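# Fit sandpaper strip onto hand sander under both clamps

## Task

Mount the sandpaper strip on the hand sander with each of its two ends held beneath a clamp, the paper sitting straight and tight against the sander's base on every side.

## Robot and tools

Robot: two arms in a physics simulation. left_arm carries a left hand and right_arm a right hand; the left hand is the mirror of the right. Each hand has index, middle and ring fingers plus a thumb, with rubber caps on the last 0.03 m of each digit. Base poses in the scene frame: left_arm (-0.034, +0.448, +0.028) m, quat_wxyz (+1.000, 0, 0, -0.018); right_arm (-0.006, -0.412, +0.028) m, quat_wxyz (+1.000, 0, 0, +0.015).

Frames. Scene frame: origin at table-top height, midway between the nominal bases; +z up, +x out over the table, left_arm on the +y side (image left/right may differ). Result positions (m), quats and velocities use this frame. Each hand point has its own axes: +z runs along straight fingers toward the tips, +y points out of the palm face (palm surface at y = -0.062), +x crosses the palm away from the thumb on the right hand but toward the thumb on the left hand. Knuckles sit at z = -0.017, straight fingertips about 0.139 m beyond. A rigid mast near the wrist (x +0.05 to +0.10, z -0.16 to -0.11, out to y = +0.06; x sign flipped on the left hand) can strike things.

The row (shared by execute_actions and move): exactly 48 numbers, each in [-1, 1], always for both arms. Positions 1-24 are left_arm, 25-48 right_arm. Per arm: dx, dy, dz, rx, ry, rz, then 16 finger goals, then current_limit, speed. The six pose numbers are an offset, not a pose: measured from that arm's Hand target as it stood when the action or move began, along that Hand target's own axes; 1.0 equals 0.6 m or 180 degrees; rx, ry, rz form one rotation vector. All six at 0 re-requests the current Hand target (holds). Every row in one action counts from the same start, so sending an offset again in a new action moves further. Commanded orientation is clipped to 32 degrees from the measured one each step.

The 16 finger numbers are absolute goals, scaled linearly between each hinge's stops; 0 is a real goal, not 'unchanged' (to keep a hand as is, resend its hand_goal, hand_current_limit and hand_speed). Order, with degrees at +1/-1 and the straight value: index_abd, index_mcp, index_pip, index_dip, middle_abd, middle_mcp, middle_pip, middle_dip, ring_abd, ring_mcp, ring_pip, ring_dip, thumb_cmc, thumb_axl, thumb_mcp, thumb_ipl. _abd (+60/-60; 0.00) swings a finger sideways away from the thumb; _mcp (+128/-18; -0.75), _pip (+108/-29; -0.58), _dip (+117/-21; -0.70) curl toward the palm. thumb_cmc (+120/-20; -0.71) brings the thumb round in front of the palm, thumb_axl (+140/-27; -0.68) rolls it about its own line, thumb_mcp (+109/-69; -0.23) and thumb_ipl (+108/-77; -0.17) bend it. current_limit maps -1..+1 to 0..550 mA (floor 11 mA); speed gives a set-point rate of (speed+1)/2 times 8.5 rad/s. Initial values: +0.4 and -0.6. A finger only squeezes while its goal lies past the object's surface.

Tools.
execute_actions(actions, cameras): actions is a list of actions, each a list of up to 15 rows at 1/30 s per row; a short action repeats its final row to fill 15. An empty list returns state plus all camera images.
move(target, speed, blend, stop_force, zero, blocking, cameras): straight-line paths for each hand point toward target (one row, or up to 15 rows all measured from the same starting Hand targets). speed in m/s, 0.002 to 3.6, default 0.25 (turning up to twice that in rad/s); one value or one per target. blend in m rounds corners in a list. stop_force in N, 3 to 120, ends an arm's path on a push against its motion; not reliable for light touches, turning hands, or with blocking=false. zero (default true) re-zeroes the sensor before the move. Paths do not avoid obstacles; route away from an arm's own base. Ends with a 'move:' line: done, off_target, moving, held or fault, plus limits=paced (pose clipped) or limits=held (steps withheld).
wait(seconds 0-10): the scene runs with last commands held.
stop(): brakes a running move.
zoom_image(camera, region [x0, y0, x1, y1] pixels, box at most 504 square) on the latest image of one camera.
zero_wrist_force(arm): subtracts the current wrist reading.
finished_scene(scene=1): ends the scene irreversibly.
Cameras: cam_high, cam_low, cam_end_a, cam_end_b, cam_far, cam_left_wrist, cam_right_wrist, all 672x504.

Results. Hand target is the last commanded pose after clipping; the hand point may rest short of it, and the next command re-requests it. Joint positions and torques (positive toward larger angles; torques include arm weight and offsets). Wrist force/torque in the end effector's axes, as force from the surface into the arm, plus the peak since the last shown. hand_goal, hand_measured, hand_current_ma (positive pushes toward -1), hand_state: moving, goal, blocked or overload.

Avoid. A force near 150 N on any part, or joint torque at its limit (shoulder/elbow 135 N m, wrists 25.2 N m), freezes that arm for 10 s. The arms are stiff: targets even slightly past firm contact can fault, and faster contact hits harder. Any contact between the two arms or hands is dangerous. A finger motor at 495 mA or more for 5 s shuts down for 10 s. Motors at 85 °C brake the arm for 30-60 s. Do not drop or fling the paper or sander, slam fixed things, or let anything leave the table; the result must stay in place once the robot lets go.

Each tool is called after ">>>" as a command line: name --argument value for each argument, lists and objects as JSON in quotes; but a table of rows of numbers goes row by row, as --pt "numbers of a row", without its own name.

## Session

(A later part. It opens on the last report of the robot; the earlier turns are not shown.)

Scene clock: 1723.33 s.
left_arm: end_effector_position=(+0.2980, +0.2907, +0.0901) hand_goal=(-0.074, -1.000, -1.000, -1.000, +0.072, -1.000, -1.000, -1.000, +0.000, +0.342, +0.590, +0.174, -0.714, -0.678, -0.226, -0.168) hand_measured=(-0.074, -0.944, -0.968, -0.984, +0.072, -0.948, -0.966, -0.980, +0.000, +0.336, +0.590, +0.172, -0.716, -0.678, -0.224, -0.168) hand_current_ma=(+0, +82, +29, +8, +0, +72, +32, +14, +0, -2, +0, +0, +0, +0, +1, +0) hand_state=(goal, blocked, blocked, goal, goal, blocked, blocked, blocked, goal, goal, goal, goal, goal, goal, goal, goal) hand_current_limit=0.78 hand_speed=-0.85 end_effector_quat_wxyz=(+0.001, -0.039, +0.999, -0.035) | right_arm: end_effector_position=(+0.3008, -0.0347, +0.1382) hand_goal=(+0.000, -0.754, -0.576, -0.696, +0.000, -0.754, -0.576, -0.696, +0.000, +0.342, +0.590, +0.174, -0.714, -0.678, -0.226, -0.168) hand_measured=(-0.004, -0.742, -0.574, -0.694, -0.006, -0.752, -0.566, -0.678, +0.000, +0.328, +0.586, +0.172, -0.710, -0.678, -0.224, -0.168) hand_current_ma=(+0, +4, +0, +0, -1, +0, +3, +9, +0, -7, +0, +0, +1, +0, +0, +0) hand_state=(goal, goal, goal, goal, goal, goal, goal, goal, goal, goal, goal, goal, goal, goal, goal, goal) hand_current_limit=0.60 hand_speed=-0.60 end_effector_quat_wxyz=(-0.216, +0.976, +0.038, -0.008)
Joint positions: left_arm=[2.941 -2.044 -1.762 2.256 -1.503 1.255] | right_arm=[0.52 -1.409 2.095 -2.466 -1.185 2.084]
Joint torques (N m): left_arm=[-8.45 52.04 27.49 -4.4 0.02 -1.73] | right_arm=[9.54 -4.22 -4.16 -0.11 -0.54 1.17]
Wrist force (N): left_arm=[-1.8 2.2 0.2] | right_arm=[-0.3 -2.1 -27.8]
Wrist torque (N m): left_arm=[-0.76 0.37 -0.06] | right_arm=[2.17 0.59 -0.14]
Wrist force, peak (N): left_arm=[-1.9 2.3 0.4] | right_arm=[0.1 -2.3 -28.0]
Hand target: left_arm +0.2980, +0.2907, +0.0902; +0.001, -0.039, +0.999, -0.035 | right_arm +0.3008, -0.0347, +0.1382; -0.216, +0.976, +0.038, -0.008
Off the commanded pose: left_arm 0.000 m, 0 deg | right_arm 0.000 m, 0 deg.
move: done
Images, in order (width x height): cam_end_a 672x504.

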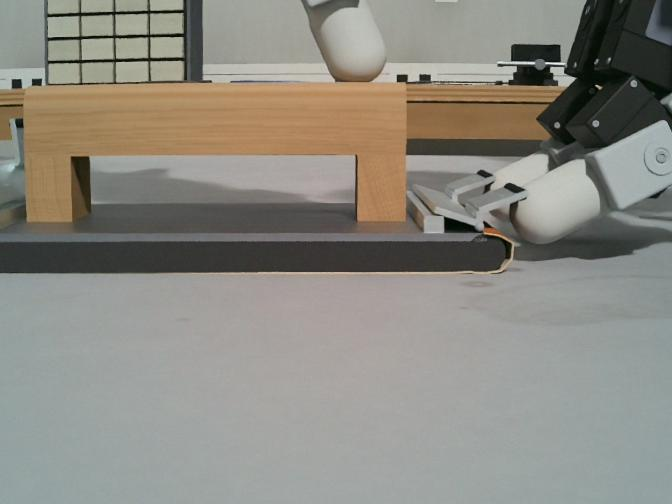

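>>> move --target '[0, -0.0074, -0.0095, 0, 0, 0, -0.074, -1, -1, -1, 0.072, -1, -1, -1, 0, 0.342, 0.590, 0.174, -0.714, -0.678, -0.226, -0.168, 0.78, -0.85, 0, 0, 0, 0, 0, 0, 0, -0.754, -0.576, -0.696, 0, -0.754, -0.576, -0.696, 0, 0.342, 0.590, 0.174, -0.714, -0.678, -0.226, -0.168, 0.6, -0.6]' --speed 0.02 --cameras '["cam_end_a"]'

>>> zoom_image --camera "cam_end_a" --region '[380, 140, 610, 285]'

Scene clock: 1733.10 s.
left_arm: end_effector_position=(+0.2983, +0.2868, +0.0961) hand_goal=(-0.074, -1.000, -1.000, -1.000, +0.072, -1.000, -1.000, -1.000, +0.000, +0.342, +0.590, +0.174, -0.714, -0.678, -0.226, -0.168) hand_measured=(-0.074, -0.918, -0.952, -0.976, +0.070, -0.922, -0.950, -0.968, +0.000, +0.336, +0.590, +0.172, -0.716, -0.678, -0.224, -0.168) hand_current_ma=(+0, +165, +58, +17, +0, +146, +63, +28, +0, -2, +0, +0, +0, +0, +1, +0) hand_state=(goal, blocked, blocked, blocked, goal, blocked, blocked, blocked, goal, goal, goal, goal, goal, goal, goal, goal) hand_current_limit=0.78 hand_speed=-0.85 end_effector_quat_wxyz=(+0.001, -0.039, +0.999, -0.035) | right_arm: end_effector_position=(+0.3008, -0.0347, +0.1382) hand_goal=(+0.000, -0.754, -0.576, -0.696, +0.000, -0.754, -0.576, -0.696, +0.000, +0.342, +0.590, +0.174, -0.714, -0.678, -0.226, -0.168) hand_measured=(-0.004, -0.742, -0.574, -0.694, -0.006, -0.752, -0.566, -0.678, +0.000, +0.328, +0.586, +0.172, -0.710, -0.678, -0.224, -0.168) hand_current_ma=(+0, +4, +0, +0, -1, +0, +3, +9, +0, -7, +0, +0, +1, +0, +0, +0) hand_state=(goal, goal, goal, goal, goal, goal, goal, goal, goal, goal, goal, goal, goal, goal, goal, goal) hand_current_limit=0.60 hand_speed=-0.60 end_effector_quat_wxyz=(-0.216, +0.976, +0.038, -0.008)
Joint positions: left_arm=[2.932 -2.04 -1.749 2.24 -1.504 1.245] | right_arm=[0.52 -1.409 2.095 -2.466 -1.185 2.084]
Joint torques (N m): left_arm=[-10.28 52.02 28.19 -3.88 0.55 -1.96] | right_arm=[10.21 -5.23 -5.3 -0.14 -0.32 1.27]
Wrist force (N): left_arm=[-1.5 5.0 2.1] | right_arm=[0.0 -2.0 -27.5]
Wrist torque (N m): left_arm=[-1.08 0.35 -0.04] | right_arm=[2.17 0.56 -0.11]
Wrist force, peak (N): left_arm=[-1.5 5.0 2.1] | right_arm=[0.1 -1.9 -28.6]
Hand target: left_arm +0.2984, +0.2867, +0.0962; +0.001, -0.039, +0.999, -0.035 | right_arm +0.3008, -0.0347, +0.1382; -0.216, +0.976, +0.038, -0.008
Off the commanded pose: left_arm 0.000 m, 0 deg | right_arm 0.000 m, 0 deg.
move: done
Images, in order (width x height): cam_end_a 672x504.

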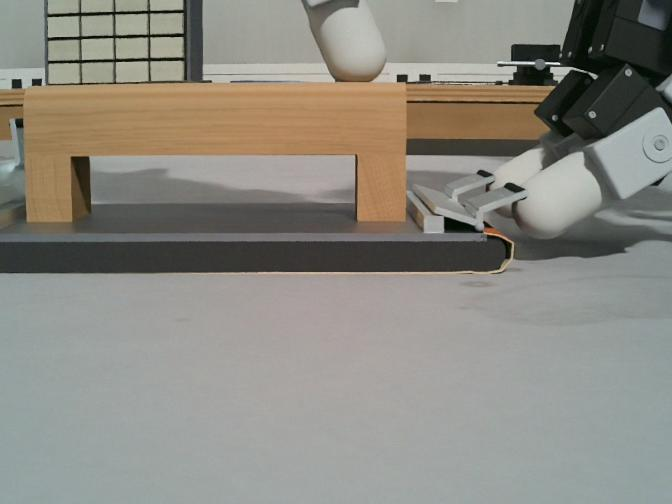

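Scaled by 2.191 from the camera's 672x504 image, which has a finer 960x720 frame.

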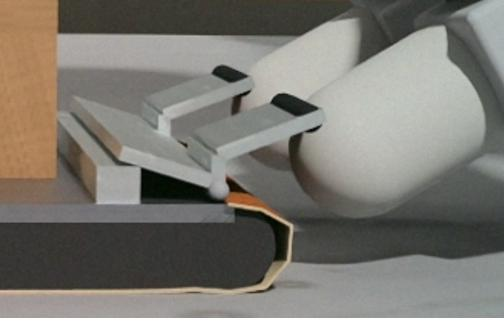

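>>> move --target '[0, -0.0103, -0.0045, 0, 0, 0, -0.074, -1, -1, -1, 0.072, -1, -1, -1, 0, 0.342, 0.590, 0.174, -0.714, -0.678, -0.226, -0.168, 0.78, -0.85, 0, 0, 0, 0, 0, 0, 0, -0.754, -0.576, -0.696, 0, -0.754, -0.576, -0.696, 0, 0.342, 0.590, 0.174, -0.714, -0.678, -0.226, -0.168, 0.6, -0.6]' --speed 0.02 --cameras '["cam_end_a"]'

>>> zoom_image --camera "cam_end_a" --region '[380, 140, 610, 285]'

Scene clock: 1739.43 s.
left_arm: end_effector_position=(+0.2988, +0.2808, +0.0993) hand_goal=(-0.074, -1.000, -1.000, -1.000, +0.072, -1.000, -1.000, -1.000, +0.000, +0.342, +0.590, +0.174, -0.714, -0.678, -0.226, -0.168) hand_measured=(-0.074, -0.880, -0.946, -0.976, +0.070, -0.888, -0.942, -0.968, +0.000, +0.336, +0.590, +0.172, -0.716, -0.678, -0.224, -0.168) hand_current_ma=(+0, +306, +72, +17, +0, +275, +81, +29, +0, -2, +0, +0, +0, +0, +1, +0) hand_state=(goal, blocked, blocked, blocked, goal, blocked, blocked, blocked, goal, goal, goal, goal, goal, goal, goal, goal) hand_current_limit=0.78 hand_speed=-0.85 end_effector_quat_wxyz=(+0.001, -0.039, +0.999, -0.035) | right_arm: end_effector_position=(+0.3008, -0.0347, +0.1382) hand_goal=(+0.000, -0.754, -0.576, -0.696, +0.000, -0.754, -0.576, -0.696, +0.000, +0.342, +0.590, +0.174, -0.714, -0.678, -0.226, -0.168) hand_measured=(-0.004, -0.742, -0.574, -0.694, -0.006, -0.752, -0.566, -0.678, +0.000, +0.328, +0.586, +0.172, -0.710, -0.678, -0.224, -0.168) hand_current_ma=(+0, +4, +0, +0, -1, +0, +3, +9, +0, -7, +0, +0, +1, +0, +0, +0) hand_state=(goal, goal, goal, goal, goal, goal, goal, goal, goal, goal, goal, goal, goal, goal, goal, goal) hand_current_limit=0.60 hand_speed=-0.60 end_effector_quat_wxyz=(-0.216, +0.976, +0.038, -0.008)
Joint positions: left_arm=[2.918 -2.042 -1.734 2.228 -1.504 1.232] | right_arm=[0.52 -1.409 2.095 -2.466 -1.185 2.084]
Joint torques (N m): left_arm=[-11.5 23.61 28.38 -2.85 2.56 -1.94] | right_arm=[10.87 -4.37 -5.5 -0.05 -0.13 1.17]
Wrist force (N): left_arm=[-1.5 13.1 -2.6] | right_arm=[-0.4 -1.9 -27.8]
Wrist torque (N m): left_arm=[-0.85 0.32 -0.07] | right_arm=[2.18 0.60 -0.14]
Wrist force, peak (N): left_arm=[-1.5 13.1 -2.6] | right_arm=[-0.3 -2.4 -28.7]
Hand target: left_arm +0.2988, +0.2807, +0.0993; +0.001, -0.039, +0.999, -0.035 | right_arm +0.3008, -0.0347, +0.1382; -0.216, +0.976, +0.038, -0.008
Off the commanded pose: left_arm 0.000 m, 0 deg | right_arm 0.000 m, 0 deg.
move: done
Images, in order (width x height): cam_end_a 672x504.

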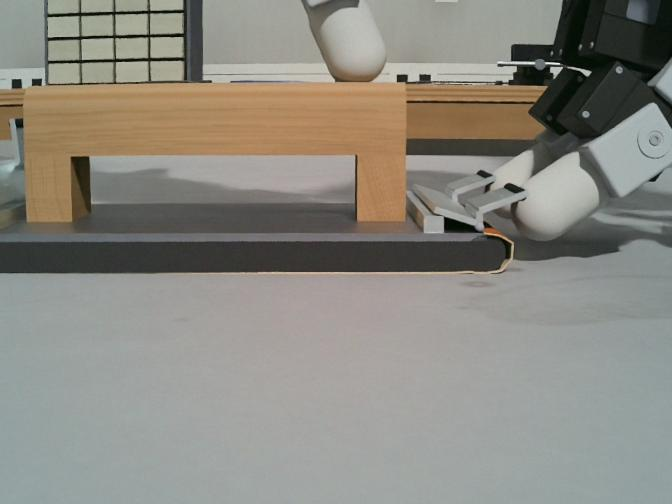

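Scaled by 2.191 from the camera's 672x504 image, which has a finer 960x720 frame.

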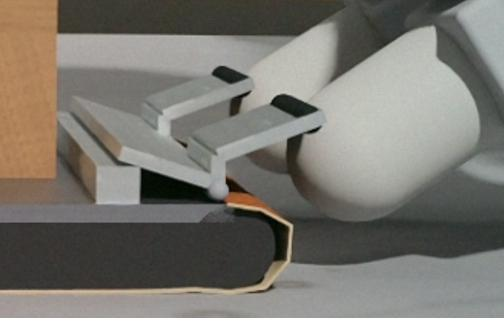

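>>> move --target '[0, -0.0006, -0.0083, 0, 0, 0, -0.074, -1, -1, -1, 0.072, -1, -1, -1, 0, 0.342, 0.590, 0.174, -0.714, -0.678, -0.226, -0.168, 0.78, -0.85, 0, 0, 0, 0, 0, 0, 0, -0.754, -0.576, -0.696, 0, -0.754, -0.576, -0.696, 0, 0.342, 0.590, 0.174, -0.714, -0.678, -0.226, -0.168, 0.6, -0.6]' --speed 0.02 --cameras '["cam_end_a"]'

>>> zoom_image --camera "cam_end_a" --region '[380, 140, 610, 285]'

Scene clock: 1745.90 s.
left_arm: end_effector_position=(+0.2988, +0.2807, +0.1042) hand_goal=(-0.074, -1.000, -1.000, -1.000, +0.072, -1.000, -1.000, -1.000, +0.000, +0.342, +0.590, +0.174, -0.714, -0.678, -0.226, -0.168) hand_measured=(-0.072, -0.878, -0.932, -0.966, +0.070, -0.886, -0.928, -0.954, +0.000, +0.336, +0.590, +0.172, -0.716, -0.678, -0.224, -0.168) hand_current_ma=(+0, +314, +104, +31, +0, +282, +116, +52, +0, -2, +0, +0, +0, +0, +1, +0) hand_state=(goal, blocked, blocked, blocked, goal, blocked, blocked, blocked, goal, goal, goal, goal, goal, goal, goal, goal) hand_current_limit=0.78 hand_speed=-0.85 end_effector_quat_wxyz=(+0.001, -0.039, +0.999, -0.035) | right_arm: end_effector_position=(+0.3008, -0.0347, +0.1382) hand_goal=(+0.000, -0.754, -0.576, -0.696, +0.000, -0.754, -0.576, -0.696, +0.000, +0.342, +0.590, +0.174, -0.714, -0.678, -0.226, -0.168) hand_measured=(-0.004, -0.742, -0.574, -0.694, -0.006, -0.752, -0.566, -0.678, +0.000, +0.328, +0.586, +0.172, -0.710, -0.678, -0.224, -0.168) hand_current_ma=(+0, +4, +0, +0, -1, +0, +3, +9, +0, -7, +0, +0, +1, +0, +0, +0) hand_state=(goal, goal, goal, goal, goal, goal, goal, goal, goal, goal, goal, goal, goal, goal, goal, goal) hand_current_limit=0.60 hand_speed=-0.60 end_effector_quat_wxyz=(-0.216, +0.976, +0.038, -0.008)
Joint positions: left_arm=[2.918 -2.036 -1.73 2.217 -1.504 1.231] | right_arm=[0.52 -1.409 2.095 -2.466 -1.185 2.084]
Joint torques (N m): left_arm=[-6.15 52.3 27.89 -3.48 2.42 -1.57] | right_arm=[10.75 -3.58 -6.19 -0.23 -0.18 1.07]
Wrist force (N): left_arm=[-1.5 9.3 2.3] | right_arm=[-0.3 -1.8 -27.7]
Wrist torque (N m): left_arm=[-1.38 0.35 -0.06] | right_arm=[2.21 0.60 -0.13]
Wrist force, peak (N): left_arm=[-1.7 13.4 -2.5] | right_arm=[0.1 -2.2 -28.9]
Hand target: left_arm +0.2988, +0.2807, +0.1043; +0.001, -0.039, +0.999, -0.035 | right_arm +0.3008, -0.0347, +0.1382; -0.216, +0.976, +0.038, -0.008
Off the commanded pose: left_arm 0.000 m, 0 deg | right_arm 0.000 m, 0 deg.
move: done
Images, in order (width x height): cam_end_a 672x504.

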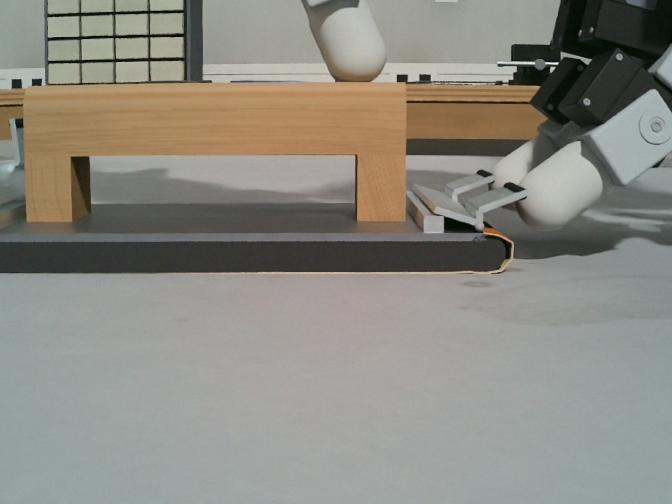

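Scaled by 2.191 from the camera's 672x504 image, which has a finer 960x720 frame.

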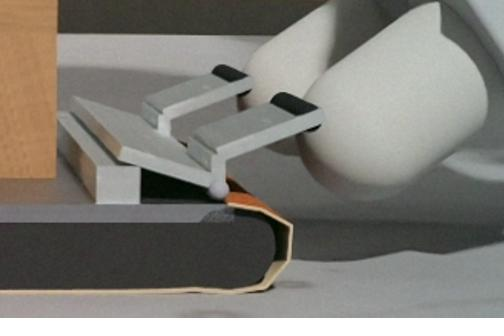

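>>> move --pt "0 0.09975 -0.0072 0 0 0 -0.074 -1 -1 -1 0.072 -1 -1 -1 0 0.342 0.590 0.174 -0.714 -0.678 -0.226 -0.168 0.78 -0.85 0 -0.00564 -0.01208 0 0 0 0 -0.754 -0.576 -0.696 0 -0.754 -0.576 -0.696 0 0.342 0.590 0.174 -0.714 -0.678 -0.226 -0.168 0.6 -0.6" --pt "0 0.08175 -0.2565 0 0 0 -0.074 -1 -1 -1 0.072 -1 -1 -1 0 0.342 0.590 0.174 -0.714 -0.678 -0.226 -0.168 0.78 -0.85 0 0.07337 -0.03981 0 0 0 0 -0.754 -0.576 -0.696 0 -0.754 -0.576 -0.696 0 0.342 0.590 0.174 -0.714 -0.678 -0.226 -0.168 0.6 -0.6" --speed 0.15 --blend '[0.004, 0]'

>>> move --pt "0 0 0 0 -0.069 0.4953 -0.07 -0.754 -0.139 -0.333 0.07 -0.754 -0.139 -0.333 0 0.342 0.590 0.174 -0.714 -0.678 -0.226 -0.168 0.78 -0.5 0 0 0 0 0 0 0 -0.754 -0.576 -0.696 0 -0.754 -0.576 -0.696 0 0.342 0.590 0.174 -0.714 -0.678 -0.226 -0.168 0.6 -0.6" --pt "0 0 0 0 -0.138 0.9905 -0.07 -0.754 -0.139 -0.333 0.07 -0.754 -0.139 -0.333 0 0.342 0.590 0.174 -0.714 -0.678 -0.226 -0.168 0.78 -0.5 0 0 0 0 0 0 0 -0.754 -0.576 -0.696 0 -0.754 -0.576 -0.696 0 0.342 0.590 0.174 -0.714 -0.678 -0.226 -0.168 0.6 -0.6" --speed 0.5 --blend '[0.02, 0]' --cameras '["cam_high", "cam_far", "cam_end_a"]'

Scene clock: 1822.53 s.
left_arm: end_effector_position=(+0.2942, +0.3403, +0.2543) hand_goal=(-0.074, -1.000, -1.000, -1.000, +0.072, -1.000, -1.000, -1.000, +0.000, +0.342, +0.590, +0.174, -0.714, -0.678, -0.226, -0.168) hand_measured=(-0.072, -0.986, -0.994, -0.996, +0.070, -0.988, -0.994, -0.996, +0.000, +0.336, +0.590, +0.172, -0.716, -0.678, -0.224, -0.168) hand_current_ma=(+0, +8, +2, +1, +0, +7, +2, +1, +0, -2, +0, +0, +0, +0, +1, +0) hand_state=(goal, goal, goal, goal, goal, goal, goal, goal, goal, goal, goal, goal, goal, goal, goal, goal) hand_current_limit=0.78 hand_speed=-0.85 end_effector_quat_wxyz=(+0.001, -0.039, +0.999, -0.035) | right_arm: end_effector_position=(+0.3047, -0.0846, +0.1413) hand_goal=(+0.000, -0.754, -0.576, -0.696, +0.000, -0.754, -0.576, -0.696, +0.000, +0.342, +0.590, +0.174, -0.714, -0.678, -0.226, -0.168) hand_measured=(-0.004, -0.742, -0.574, -0.694, -0.002, -0.748, -0.572, -0.694, +0.000, +0.328, +0.586, +0.172, -0.710, -0.678, -0.224, -0.168) hand_current_ma=(+0, +4, +0, +0, +0, +1, +1, +0, +0, -7, +0, +0, +1, +0, +0, +0) hand_state=(goal, goal, goal, goal, goal, goal, goal, goal, goal, goal, goal, goal, goal, goal, goal, goal) hand_current_limit=0.60 hand_speed=-0.60 end_effector_quat_wxyz=(-0.216, +0.976, +0.038, -0.008)
Joint positions: left_arm=[3.065 -1.804 -1.631 1.877 -1.501 1.379] | right_arm=[0.419 -1.497 2.174 -2.416 -1.166 1.977]
Joint torques (N m): left_arm=[-7.36 41.58 27.69 -3.63 1.83 -1.56] | right_arm=[-10.07 -31.87 -9.88 -1.59 2.16 -1.55]
Wrist force (N): left_arm=[-1.6 -1.0 -4.2] | right_arm=[-0.1 0.3 0.6]
Wrist torque (N m): left_arm=[0.04 0.34 -0.11] | right_arm=[0.01 -0.02 0.09]
Wrist force, peak (N): left_arm=[-1.6 9.7 2.2] | right_arm=[-0.2 -2.5 -29.2]
Hand target: left_arm +0.2942, +0.3403, +0.2544; +0.001, -0.039, +0.999, -0.035 | right_arm +0.3047, -0.0846, +0.1413; -0.216, +0.976, +0.038, -0.008
Off the commanded pose: left_arm 0.000 m, 0 deg | right_arm 0.000 m, 0 deg.
move: done

Scene clock: 1827.50 s.
left_arm: end_effector_position=(+0.2942, +0.3403, +0.2544) hand_goal=(-0.070, -0.754, -0.140, -0.334, +0.070, -0.754, -0.140, -0.334, +0.000, +0.342, +0.590, +0.174, -0.714, -0.678, -0.226, -0.168) hand_measured=(-0.072, -0.754, -0.144, -0.338, +0.070, -0.754, -0.144, -0.338, +0.000, +0.336, +0.590, +0.172, -0.716, -0.678, -0.224, -0.168) hand_current_ma=(+0, +0, -1, -1, +0, +0, -1, -1, +0, -2, +0, +0, +0, +0, +1, +0) hand_state=(goal, goal, goal, goal, goal, goal, goal, goal, goal, goal, goal, goal, goal, goal, goal, goal) hand_current_limit=0.78 hand_speed=-0.50 end_effector_quat_wxyz=(+0.173, +0.984, +0.039, +0.006) | right_arm: end_effector_position=(+0.3047, -0.0846, +0.1413) hand_goal=(+0.000, -0.754, -0.576, -0.696, +0.000, -0.754, -0.576, -0.696, +0.000, +0.342, +0.590, +0.174, -0.714, -0.678, -0.226, -0.168) hand_measured=(-0.004, -0.742, -0.574, -0.694, -0.002, -0.748, -0.572, -0.694, +0.000, +0.328, +0.586, +0.172, -0.710, -0.678, -0.224, -0.168) hand_current_ma=(+0, +4, +0, +0, +0, +1, +1, +0, +0, -7, +0, +0, +1, +0, +0, +0) hand_state=(goal, goal, goal, goal, goal, goal, goal, goal, goal, goal, goal, goal, goal, goal, goal, goal) hand_current_limit=0.60 hand_speed=-0.60 end_effector_quat_wxyz=(-0.216, +0.976, +0.038, -0.008)
Joint positions: left_arm=[3.805 -1.622 -2.031 1.896 -1.276 5.288] | right_arm=[0.419 -1.497 2.174 -2.416 -1.166 1.976]
Joint torques (N m): left_arm=[-6.7 5.42 26.44 -4.5 2.37 2.26] | right_arm=[-9.9 -31.14 -10.44 -1.63 2.39 -1.83]
Wrist force (N): left_arm=[-1.7 -0.5 -3.6] | right_arm=[0.3 0.3 0.6]
Wrist torque (N m): left_arm=[0.03 0.35 -0.06] | right_arm=[0.00 -0.07 0.13]
Wrist force, peak (N): left_arm=[-2.5 -1.0 -5.0] | right_arm=[0.2 0.1 1.0]
Hand target: left_arm +0.2942, +0.3403, +0.2544; +0.173, +0.984, +0.039, +0.006 | right_arm +0.3047, -0.0846, +0.1413; -0.216, +0.976, +0.038, -0.008
Off the commanded pose: left_arm 0.000 m, 0 deg | right_arm 0.000 m, 0 deg.
move: done; blend cut to 0 m at target 1
Images, in order (width x height): cam_high 672x504, cam_end_a 672x504, cam_far 672x504.

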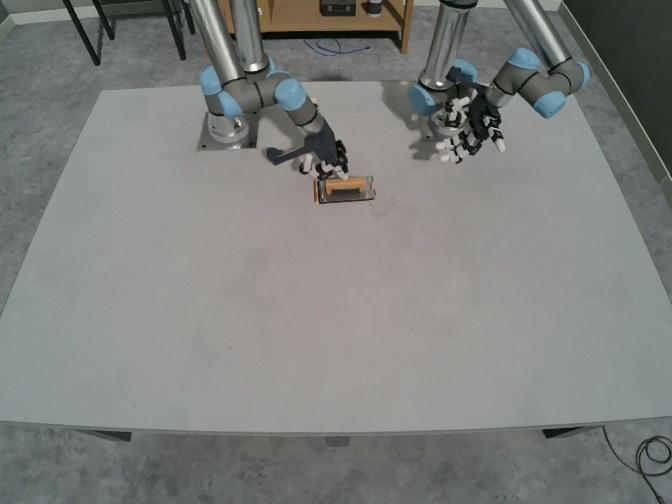

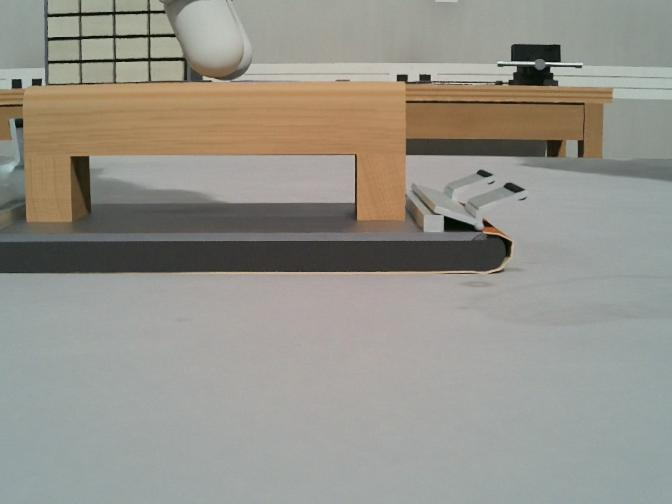

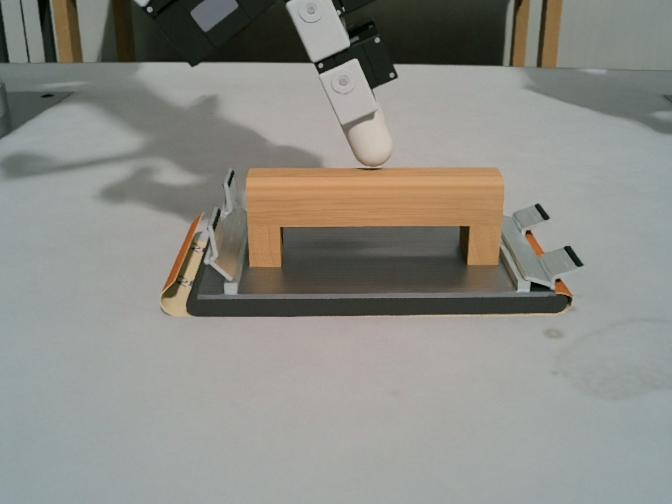

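>>> move --target '[0, 0.1552, 0.2860, 0, 0, 0, -0.07, -0.754, -0.139, -0.333, 0.07, -0.754, -0.139, -0.333, 0, 0.342, 0.590, 0.174, -0.714, -0.678, -0.226, -0.168, 0.78, -0.5, 0, 0.00218, 0.00468, 0, 0, 0, 0, -0.754, -0.576, -0.696, 0, -0.754, -0.576, -0.696, 0, 0.342, 0.590, 0.174, -0.714, -0.678, -0.226, -0.168, 0.6, -0.6]' --speed 0.2 --cameras '["cam_far", "cam_end_a", "cam_low"]'

>>> zoom_image --camera "cam_end_a" --region '[380, 40, 672, 285]'

Scene clock: 1836.50 s.
left_arm: end_effector_position=(+0.3056, +0.1948, +0.1248) hand_goal=(-0.070, -0.754, -0.140, -0.334, +0.070, -0.754, -0.140, -0.334, +0.000, +0.342, +0.590, +0.174, -0.714, -0.678, -0.226, -0.168) hand_measured=(-0.072, -0.756, -0.144, -0.338, +0.070, -0.756, -0.144, -0.338, +0.000, +0.336, +0.590, +0.172, -0.716, -0.678, -0.224, -0.168) hand_current_ma=(+0, +0, -1, -1, +0, +0, -1, -1, +0, -2, +0, +0, +0, +0, +1, +0) hand_state=(goal, goal, goal, goal, goal, goal, goal, goal, goal, goal, goal, goal, goal, goal, goal, goal) hand_current_limit=0.78 hand_speed=-0.50 end_effector_quat_wxyz=(+0.173, +0.984, +0.039, +0.006) | right_arm: end_effector_position=(+0.3048, -0.0846, +0.1382) hand_goal=(+0.000, -0.754, -0.576, -0.696, +0.000, -0.754, -0.576, -0.696, +0.000, +0.342, +0.590, +0.174, -0.714, -0.678, -0.226, -0.168) hand_measured=(-0.004, -0.742, -0.574, -0.694, -0.004, -0.750, -0.572, -0.690, +0.000, +0.328, +0.586, +0.172, -0.710, -0.678, -0.224, -0.168) hand_current_ma=(+0, +4, +0, +0, +0, +0, +0, +1, +0, -7, +0, +0, +1, +0, +0, +0) hand_state=(goal, goal, goal, goal, goal, goal, goal, goal, goal, goal, goal, goal, goal, goal, goal, goal) hand_current_limit=0.60 hand_speed=-0.60 end_effector_quat_wxyz=(-0.216, +0.976, +0.038, -0.008)
Joint positions: left_arm=[3.298 -1.865 -2.097 2.376 -1.224 4.757] | right_arm=[0.419 -1.491 2.178 -2.426 -1.166 1.976]
Joint torques (N m): left_arm=[-7.65 11.86 23.06 -0.7 -0.16 -1.5] | right_arm=[-4.63 -2.91 -3.79 -2.81 1.64 -1.71]
Wrist force (N): left_arm=[-1.7 -0.5 -3.2] | right_arm=[-0.2 -1.4 -19.2]
Wrist torque (N m): left_arm=[0.00 0.35 0.04] | right_arm=[1.47 0.35 0.05]
Wrist force, peak (N): left_arm=[-1.7 -0.9 -4.6] | right_arm=[-0.2 -1.4 -19.2]
Hand target: left_arm +0.3056, +0.1948, +0.1247; +0.173, +0.984, +0.039, +0.006 | right_arm +0.3047, -0.0846, +0.1382; -0.216, +0.976, +0.038, -0.008
Off the commanded pose: left_arm 0.000 m, 0 deg | right_arm 0.000 m, 0 deg.
move: done
Images, in order (width x height): cam_low 672x504, cam_end_a 672x504, cam_far 672x504.

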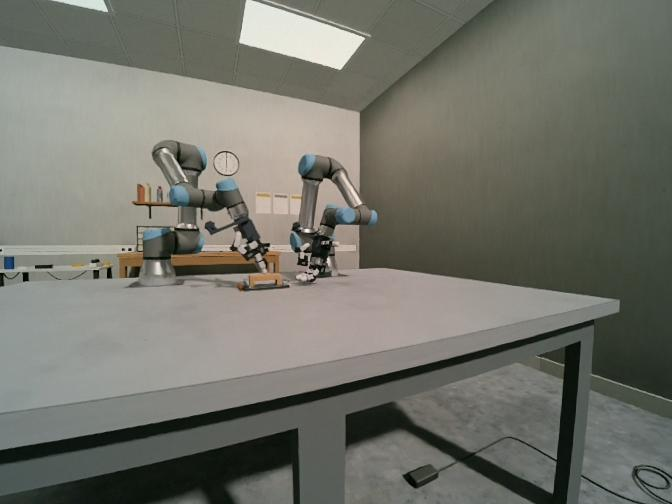

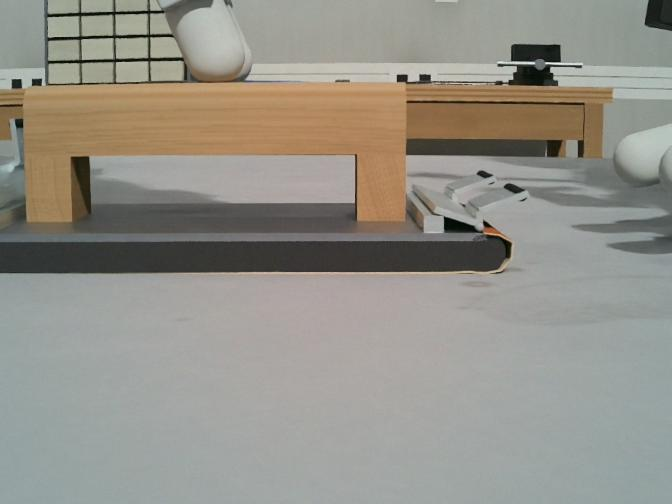

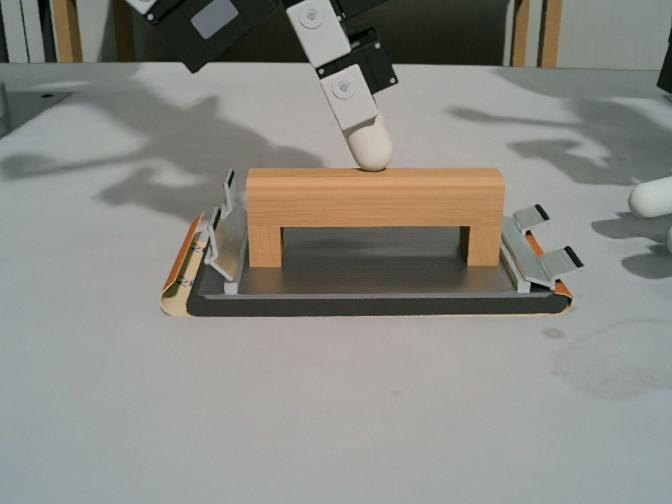

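Scaled by 1.726 from the camera's 672x504 image, which has a finer 960x720 frame.

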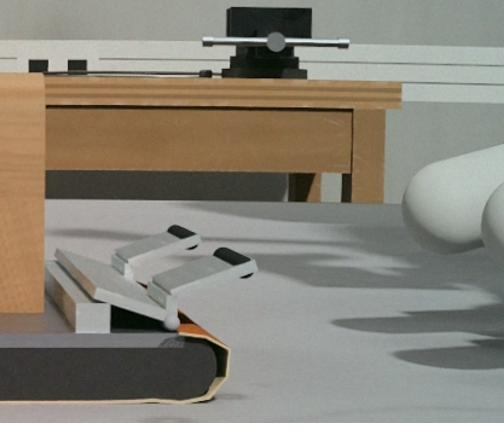

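>>> move --target '[0, 0.02492, 0.04367, 0, 0, 0, -0.07, -0.754, -0.139, -0.333, 0.07, -0.754, -0.139, -0.333, 0, 0.342, 0.590, 0.174, -0.714, -0.678, -0.226, -0.168, 0.78, -0.5, 0, 0.00035, 0.00076, 0, 0, 0, 0, -0.754, -0.576, -0.696, 0, -0.754, -0.576, -0.696, 0, 0.342, 0.590, 0.174, -0.714, -0.678, -0.226, -0.168, 0.6, -0.6]' --speed 0.06 --cameras '["cam_far", "cam_end_a"]'

>>> zoom_image --camera "cam_end_a" --region '[440, 140, 672, 285]'

Scene clock: 1845.53 s.
left_arm: end_effector_position=(+0.3074, +0.1719, +0.1053) hand_goal=(-0.070, -0.754, -0.140, -0.334, +0.070, -0.754, -0.140, -0.334, +0.000, +0.342, +0.590, +0.174, -0.714, -0.678, -0.226, -0.168) hand_measured=(-0.064, -0.704, -0.116, -0.338, +0.064, -0.706, -0.114, -0.338, +0.000, +0.336, +0.590, +0.172, -0.716, -0.678, -0.224, -0.168) hand_current_ma=(+1, +70, +18, -1, -1, +63, +20, -1, +0, -2, +0, +0, +0, +0, +1, +0) hand_state=(goal, blocked, blocked, goal, goal, blocked, blocked, goal, goal, goal, goal, goal, goal, goal, goal, goal) hand_current_limit=0.78 hand_speed=-0.50 end_effector_quat_wxyz=(+0.173, +0.984, +0.039, +0.006) | right_arm: end_effector_position=(+0.3048, -0.0846, +0.1377) hand_goal=(+0.000, -0.754, -0.576, -0.696, +0.000, -0.754, -0.576, -0.696, +0.000, +0.342, +0.590, +0.174, -0.714, -0.678, -0.226, -0.168) hand_measured=(-0.004, -0.742, -0.574, -0.694, -0.004, -0.754, -0.572, -0.684, +0.000, +0.328, +0.586, +0.172, -0.710, -0.678, -0.224, -0.168) hand_current_ma=(+0, +4, +0, +0, -1, +0, +0, +4, +0, -7, +0, +0, +1, +0, +0, +0) hand_state=(goal, goal, goal, goal, goal, goal, goal, goal, goal, goal, goal, goal, goal, goal, goal, goal) hand_current_limit=0.60 hand_speed=-0.60 end_effector_quat_wxyz=(-0.216, +0.976, +0.038, -0.008)
Joint positions: left_arm=[3.22 -1.918 -2.082 2.441 -1.223 4.674] | right_arm=[0.419 -1.49 2.178 -2.427 -1.166 1.976]
Joint torques (N m): left_arm=[-8.99 7.68 17.66 1.07 -1.86 -1.42] | right_arm=[8.66 0.9 -0.58 -1.95 -0.07 0.36]
Wrist force (N): left_arm=[-1.8 3.7 -26.4] | right_arm=[-0.3 -1.6 -28.0]
Wrist torque (N m): left_arm=[1.39 0.33 0.02] | right_arm=[2.25 0.58 0.03]
Wrist force, peak (N): left_arm=[-2.0 4.3 -27.1] | right_arm=[-0.3 -1.9 -29.0]
Hand target: left_arm +0.3074, +0.1719, +0.1052; +0.173, +0.984, +0.039, +0.006 | right_arm +0.3047, -0.0846, +0.1377; -0.216, +0.976, +0.038, -0.008
Off the commanded pose: left_arm 0.000 m, 0 deg | right_arm 0.000 m, 0 deg.
move: done
Images, in order (width x height): cam_end_a 672x504, cam_far 672x504.

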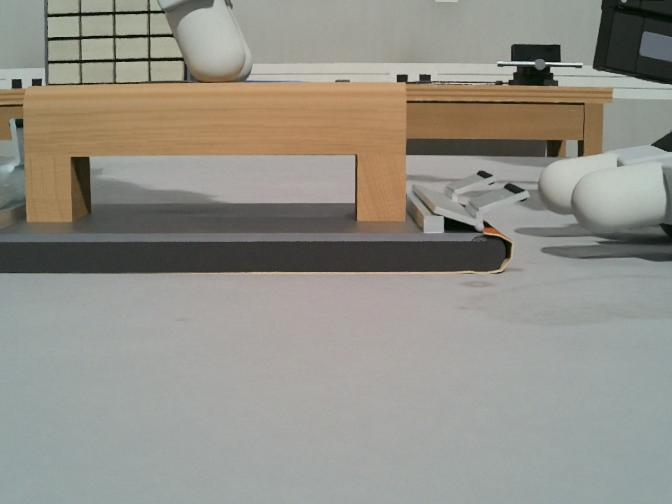

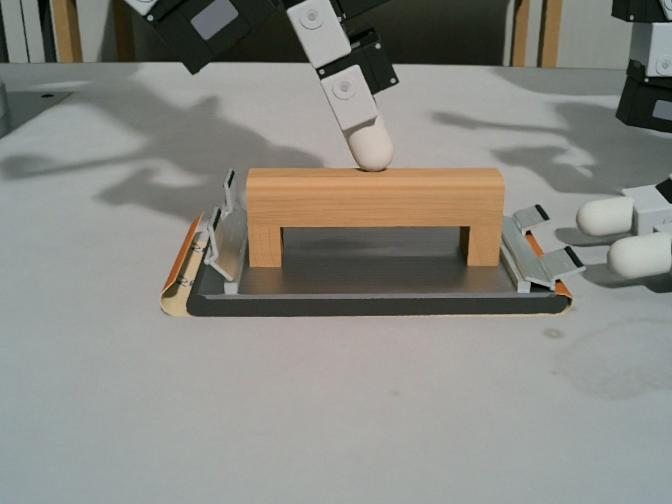

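Scaled by 2.172 from the camera's 672x504 image, which has a finer 960x720 frame.

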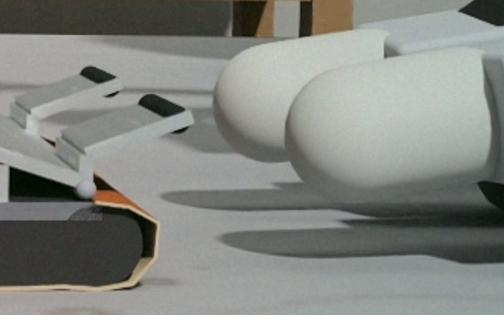

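>>> move --target '[0, 0.0023, -0.0063, 0, 0, 0, -0.07, -0.754, -0.139, -0.333, 0.07, -0.754, -0.139, -0.333, 0, 0.342, 0.590, 0.174, -0.714, -0.678, -0.226, -0.168, 0.78, -0.5, 0, 0, 0, 0, 0, 0, 0, -0.754, -0.576, -0.696, 0, -0.754, -0.576, -0.696, 0, 0.342, 0.590, 0.174, -0.714, -0.678, -0.226, -0.168, 0.6, -0.6]' --speed 0.06 --cameras '["cam_far", "cam_end_a", "cam_left_wrist", "cam_right_wrist", "cam_end_b"]'

>>> zoom_image --camera "cam_end_a" --region '[440, 140, 672, 285]'

Scene clock: 1854.00 s.
left_arm: end_effector_position=(+0.3074, +0.1719, +0.1092) hand_goal=(-0.070, -0.754, -0.140, -0.334, +0.070, -0.754, -0.140, -0.334, +0.000, +0.342, +0.590, +0.174, -0.714, -0.678, -0.226, -0.168) hand_measured=(-0.066, -0.744, -0.134, -0.338, +0.064, -0.744, -0.134, -0.338, +0.000, +0.336, +0.590, +0.172, -0.716, -0.678, -0.224, -0.168) hand_current_ma=(+1, +4, +2, -1, -1, +4, +2, -1, +0, -2, +0, +0, +0, +0, +1, +0) hand_state=(goal, goal, goal, goal, goal, goal, goal, goal, goal, goal, goal, goal, goal, goal, goal, goal) hand_current_limit=0.78 hand_speed=-0.50 end_effector_quat_wxyz=(+0.173, +0.984, +0.039, +0.006) | right_arm: end_effector_position=(+0.3047, -0.0846, +0.1377) hand_goal=(+0.000, -0.754, -0.576, -0.696, +0.000, -0.754, -0.576, -0.696, +0.000, +0.342, +0.590, +0.174, -0.714, -0.678, -0.226, -0.168) hand_measured=(-0.004, -0.742, -0.574, -0.694, -0.004, -0.754, -0.572, -0.684, +0.000, +0.328, +0.586, +0.172, -0.710, -0.678, -0.224, -0.168) hand_current_ma=(+0, +4, +0, +0, -1, +0, +0, +4, +0, -7, +0, +0, +1, +0, +0, +0) hand_state=(goal, goal, goal, goal, goal, goal, goal, goal, goal, goal, goal, goal, goal, goal, goal, goal) hand_current_limit=0.60 hand_speed=-0.60 end_effector_quat_wxyz=(-0.216, +0.976, +0.038, -0.008)
Joint positions: left_arm=[3.22 -1.91 -2.079 2.431 -1.224 4.674] | right_arm=[0.419 -1.49 2.178 -2.427 -1.166 1.976]
Joint torques (N m): left_arm=[-6.75 41.56 23.6 -3.77 1.63 -1.49] | right_arm=[8.27 1.74 -0.69 -1.72 -0.8 0.34]
Wrist force (N): left_arm=[-1.6 0.8 -4.5] | right_arm=[-0.1 -1.6 -28.5]
Wrist torque (N m): left_arm=[0.12 0.33 0.03] | right_arm=[2.27 0.55 0.05]
Wrist force, peak (N): left_arm=[-1.8 4.4 -27.7] | right_arm=[-0.3 -2.2 -29.5]
Hand target: left_arm +0.3074, +0.1719, +0.1092; +0.173, +0.984, +0.039, +0.006 | right_arm +0.3047, -0.0846, +0.1377; -0.216, +0.976, +0.038, -0.008
Off the commanded pose: left_arm 0.000 m, 0 deg | right_arm 0.000 m, 0 deg.
move: done
Images, in order (width x height): cam_end_a 672x504, cam_end_b 672x504, cam_far 672x504, cam_left_wrist 672x504, cam_right_wrist 672x504.

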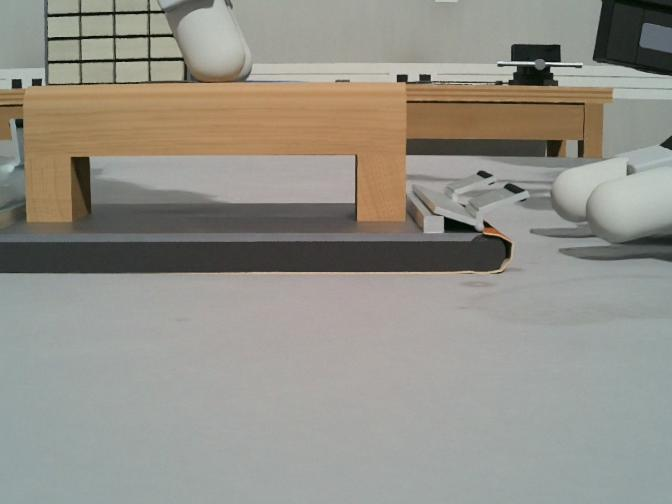

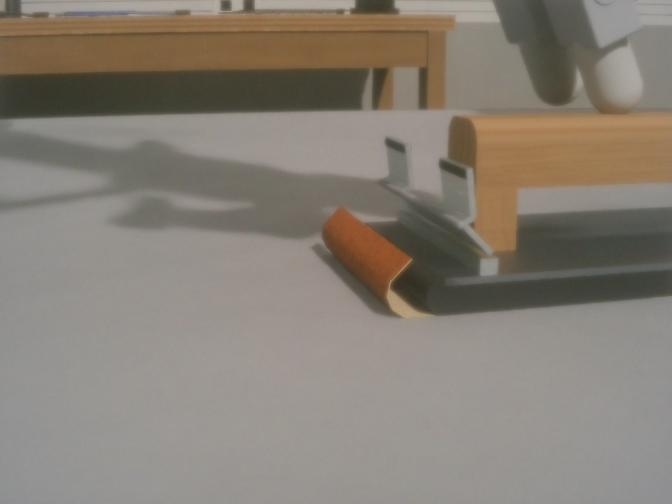

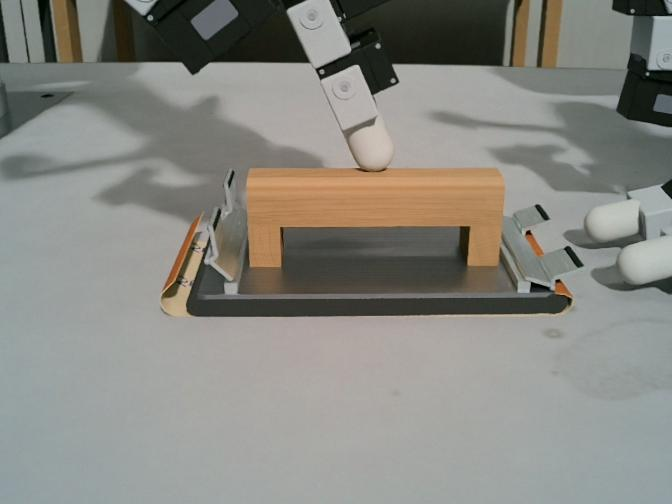

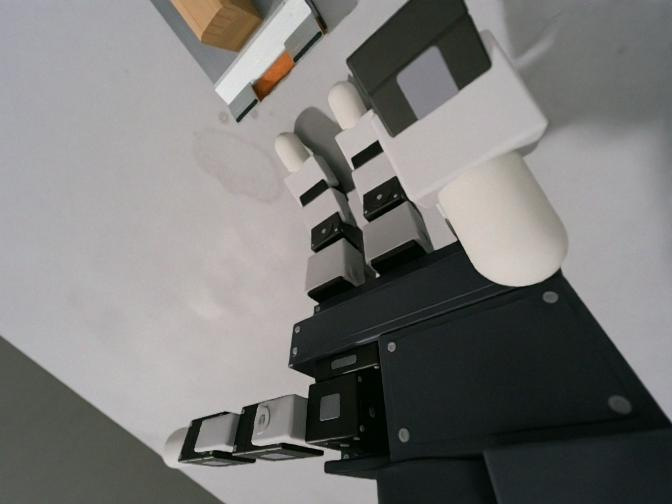

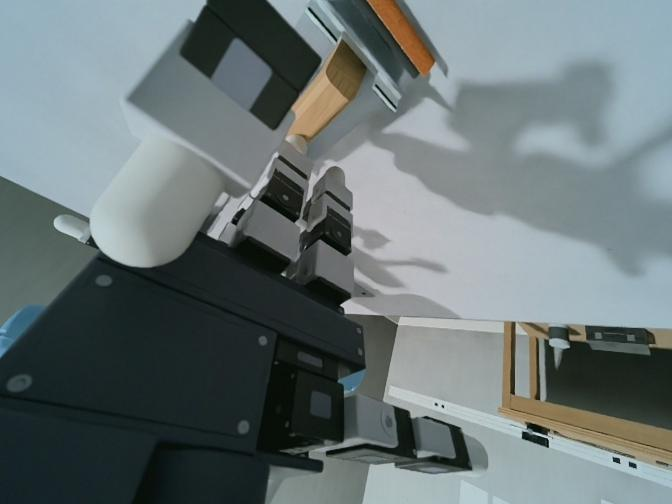

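Scaled by 2.172 from the camera's 672x504 image, which has a finer 960x720 frame.

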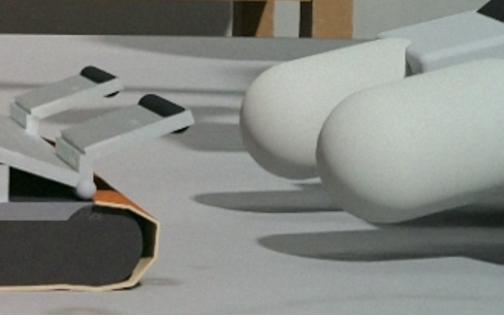

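>>> move --pt "0 0.0068 -0.0188 0 0 0 -0.07 -0.754 -0.139 -0.333 0.07 -0.754 -0.139 -0.333 0 0.342 0.590 0.174 -0.714 -0.678 -0.226 -0.168 0.78 -0.5 0 0 0 0 0 0 0 -0.754 -0.576 -0.696 0 -0.754 -0.576 -0.696 0 0.342 0.590 0.174 -0.714 -0.678 -0.226 -0.168 0.6 -0.6" --pt "0 0.0068 -0.0188 0 0 0 -0.07 -0.754 -0.285 -0.406 0.07 -0.754 -0.285 -0.406 0 0.342 0.590 0.174 -0.714 -0.678 -0.226 -0.168 0.78 -0.5 0 0 0 0 0 0 0 -0.754 -0.576 -0.696 0 -0.754 -0.576 -0.696 0 0.342 0.590 0.174 -0.714 -0.678 -0.226 -0.168 0.6 -0.6" --pt "0 0.0408 -0.0033 0 0 0 -0.07 -0.754 -0.285 -0.406 0.07 -0.754 -0.285 -0.406 0 0.342 0.590 0.174 -0.714 -0.678 -0.226 -0.168 0.78 -0.5 0 0 0 0 0 0 0 -0.754 -0.576 -0.696 0 -0.754 -0.576 -0.696 0 0.342 0.590 0.174 -0.714 -0.678 -0.226 -0.168 0.6 -0.6" --speed 0.06 --cameras '["cam_end_a", "cam_far"]'

>>> zoom_image --camera "cam_end_a" --region '[440, 140, 672, 285]'

Scene clock: 1871.83 s.
left_arm: end_effector_position=(+0.3092, +0.1497, +0.1194) hand_goal=(-0.070, -0.754, -0.286, -0.406, +0.070, -0.754, -0.286, -0.406, +0.000, +0.342, +0.590, +0.174, -0.714, -0.678, -0.226, -0.168) hand_measured=(-0.066, -0.756, -0.284, -0.404, +0.066, -0.756, -0.284, -0.404, +0.000, +0.336, +0.590, +0.172, -0.716, -0.678, -0.224, -0.168) hand_current_ma=(+0, +0, +0, +0, +0, +0, +0, +0, +0, -2, +0, +0, +0, +0, +1, +0) hand_state=(goal, goal, goal, goal, goal, goal, goal, goal, goal, goal, goal, goal, goal, goal, goal, goal) hand_current_limit=0.78 hand_speed=-0.50 end_effector_quat_wxyz=(+0.173, +0.984, +0.039, +0.006) | right_arm: end_effector_position=(+0.3047, -0.0846, +0.1377) hand_goal=(+0.000, -0.754, -0.576, -0.696, +0.000, -0.754, -0.576, -0.696, +0.000, +0.342, +0.590, +0.174, -0.714, -0.678, -0.226, -0.168) hand_measured=(-0.004, -0.742, -0.574, -0.694, -0.004, -0.754, -0.572, -0.684, +0.000, +0.328, +0.586, +0.172, -0.710, -0.678, -0.224, -0.168) hand_current_ma=(+0, +4, +0, +0, -1, +0, +0, +4, +0, -7, +0, +0, +1, +0, +0, +0) hand_state=(goal, goal, goal, goal, goal, goal, goal, goal, goal, goal, goal, goal, goal, goal, goal, goal) hand_current_limit=0.60 hand_speed=-0.60 end_effector_quat_wxyz=(-0.216, +0.976, +0.038, -0.008)
Joint positions: left_arm=[3.148 -1.905 -2.038 2.411 -1.225 4.597] | right_arm=[0.419 -1.49 2.178 -2.427 -1.166 1.976]
Joint torques (N m): left_arm=[-8.55 14.51 22.08 -0.44 -0.35 -1.74] | right_arm=[9.05 -0.16 -1.66 -1.47 -0.7 0.37]
Wrist force (N): left_arm=[-1.6 -0.1 -3.5] | right_arm=[-0.2 -1.7 -28.6]
Wrist torque (N m): left_arm=[0.07 0.33 0.05] | right_arm=[2.25 0.57 0.04]
Wrist force, peak (N): left_arm=[-1.6 0.8 -5.3] | right_arm=[-0.3 -2.2 -29.5]
Hand target: left_arm +0.3092, +0.1496, +0.1194; +0.173, +0.984, +0.039, +0.006 | right_arm +0.3047, -0.0846, +0.1377; -0.216, +0.976, +0.038, -0.008
Off the commanded pose: left_arm 0.000 m, 0 deg | right_arm 0.000 m, 0 deg.
move: done
Images, in order (width x height): cam_end_a 672x504, cam_far 672x504.

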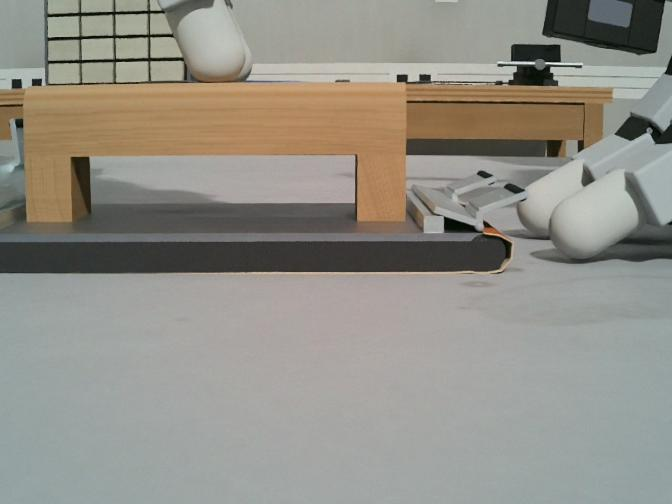

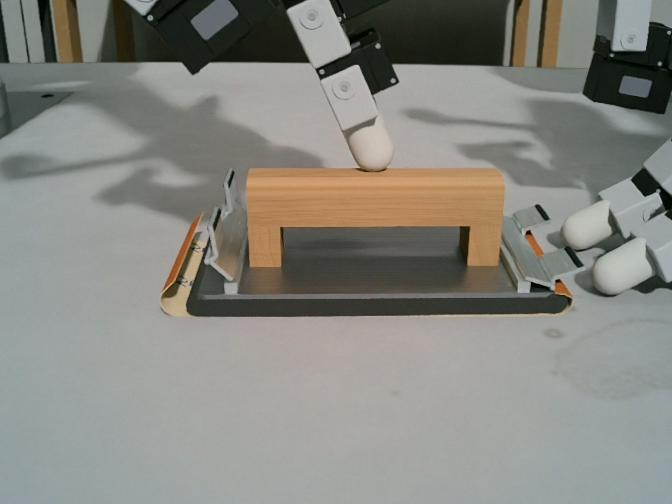

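Scaled by 2.172 from the camera's 672x504 image, which has a finer 960x720 frame.

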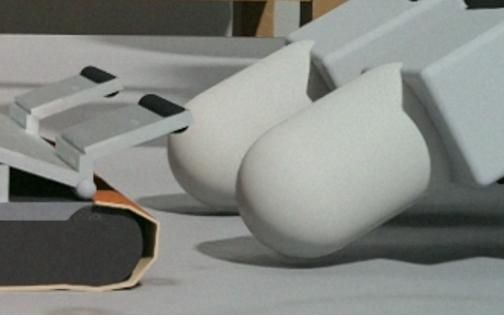

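>>> move --target '[0, 0.01723, 0.00627, 0, 0, 0, -0.07, -0.754, -0.285, -0.406, 0.07, -0.754, -0.285, -0.406, 0, 0.342, 0.590, 0.174, -0.714, -0.678, -0.226, -0.168, 0.78, -0.5, 0, 0, 0, 0, 0, 0, 0, -0.754, -0.576, -0.696, 0, -0.754, -0.576, -0.696, 0, 0.342, 0.590, 0.174, -0.714, -0.678, -0.226, -0.168, 0.6, -0.6]' --speed 0.03 --cameras '["cam_end_a", "cam_far"]'

>>> zoom_image --camera "cam_end_a" --region '[440, 140, 672, 285]'

>>> zoom_image --camera "cam_far" --region '[462, 180, 672, 330]'

Scene clock: 1878.67 s.
left_arm: end_effector_position=(+0.3100, +0.1387, +0.1194) hand_goal=(-0.070, -0.754, -0.286, -0.406, +0.070, -0.754, -0.286, -0.406, +0.000, +0.342, +0.590, +0.174, -0.714, -0.678, -0.226, -0.168) hand_measured=(-0.066, -0.756, -0.284, -0.404, +0.066, -0.756, -0.284, -0.404, +0.000, +0.336, +0.590, +0.172, -0.716, -0.678, -0.224, -0.168) hand_current_ma=(+0, +0, +0, +0, +0, +0, +0, +0, +0, -2, +0, +0, +0, +0, +1, +0) hand_state=(goal, goal, goal, goal, goal, goal, goal, goal, goal, goal, goal, goal, goal, goal, goal, goal) hand_current_limit=0.78 hand_speed=-0.50 end_effector_quat_wxyz=(+0.173, +0.984, +0.039, +0.006) | right_arm: end_effector_position=(+0.3047, -0.0846, +0.1377) hand_goal=(+0.000, -0.754, -0.576, -0.696, +0.000, -0.754, -0.576, -0.696, +0.000, +0.342, +0.590, +0.174, -0.714, -0.678, -0.226, -0.168) hand_measured=(-0.004, -0.742, -0.574, -0.694, -0.004, -0.754, -0.572, -0.684, +0.000, +0.328, +0.586, +0.172, -0.710, -0.678, -0.224, -0.168) hand_current_ma=(+0, +4, +0, +0, -1, +0, +0, +4, +0, -7, +0, +0, +1, +0, +0, +0) hand_state=(goal, goal, goal, goal, goal, goal, goal, goal, goal, goal, goal, goal, goal, goal, goal, goal) hand_current_limit=0.60 hand_speed=-0.60 end_effector_quat_wxyz=(-0.216, +0.976, +0.038, -0.008)
Joint positions: left_arm=[3.113 -1.914 -2.021 2.415 -1.227 4.56] | right_arm=[0.419 -1.49 2.178 -2.427 -1.166 1.976]
Joint torques (N m): left_arm=[-8.23 16.03 22.07 -0.63 -0.09 -1.75] | right_arm=[8.89 1.34 -1.72 -1.77 -0.71 0.53]
Wrist force (N): left_arm=[-1.8 -0.3 -3.4] | right_arm=[-0.2 -1.6 -28.1]
Wrist torque (N m): left_arm=[0.06 0.37 0.03] | right_arm=[2.26 0.57 0.04]
Wrist force, peak (N): left_arm=[-1.9 -0.1 -3.8] | right_arm=[-0.4 -2.1 -29.6]
Hand target: left_arm +0.3101, +0.1386, +0.1194; +0.173, +0.984, +0.039, +0.006 | right_arm +0.3047, -0.0846, +0.1377; -0.216, +0.976, +0.038, -0.008
Off the commanded pose: left_arm 0.000 m, 0 deg | right_arm 0.000 m, 0 deg.
move: done
Images, in order (width x height): cam_end_a 672x504, cam_far 672x504.

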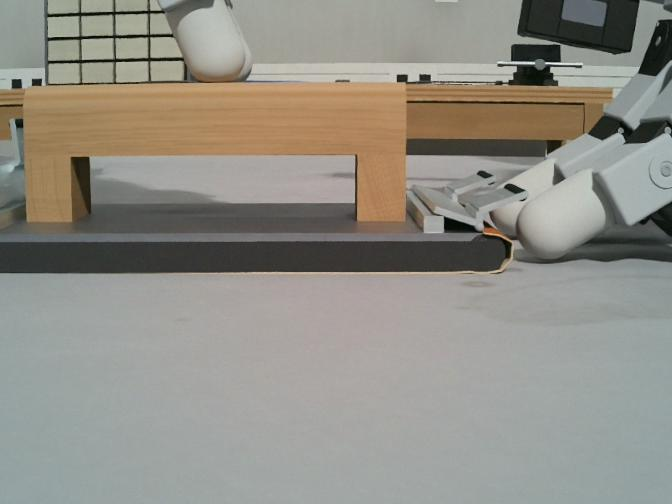

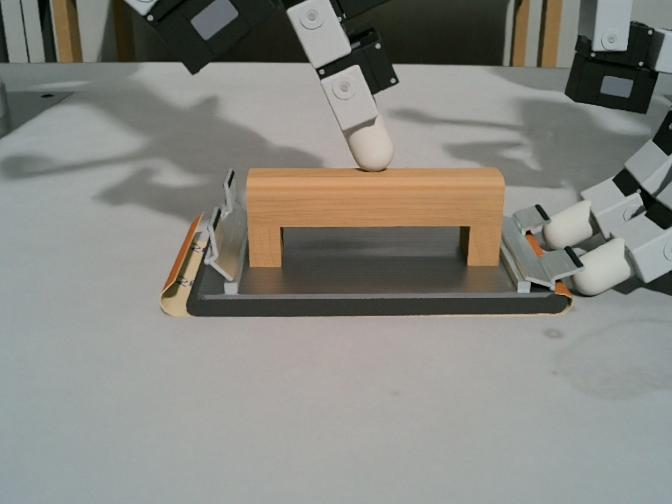

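Scaled by 2.172 from the camera's 672x504 image, which has a finer 960x720 frame.

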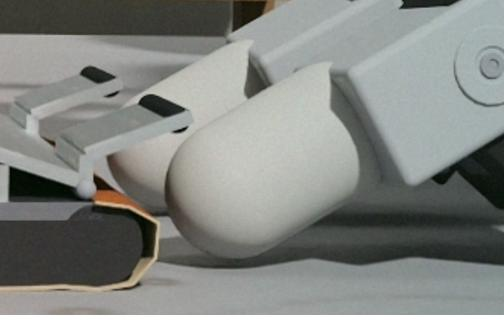

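Scaled by 2.400 from the camera's 672x504 image, which has a finer 960x720 frame.

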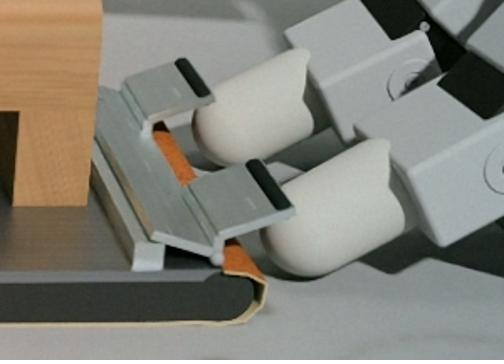

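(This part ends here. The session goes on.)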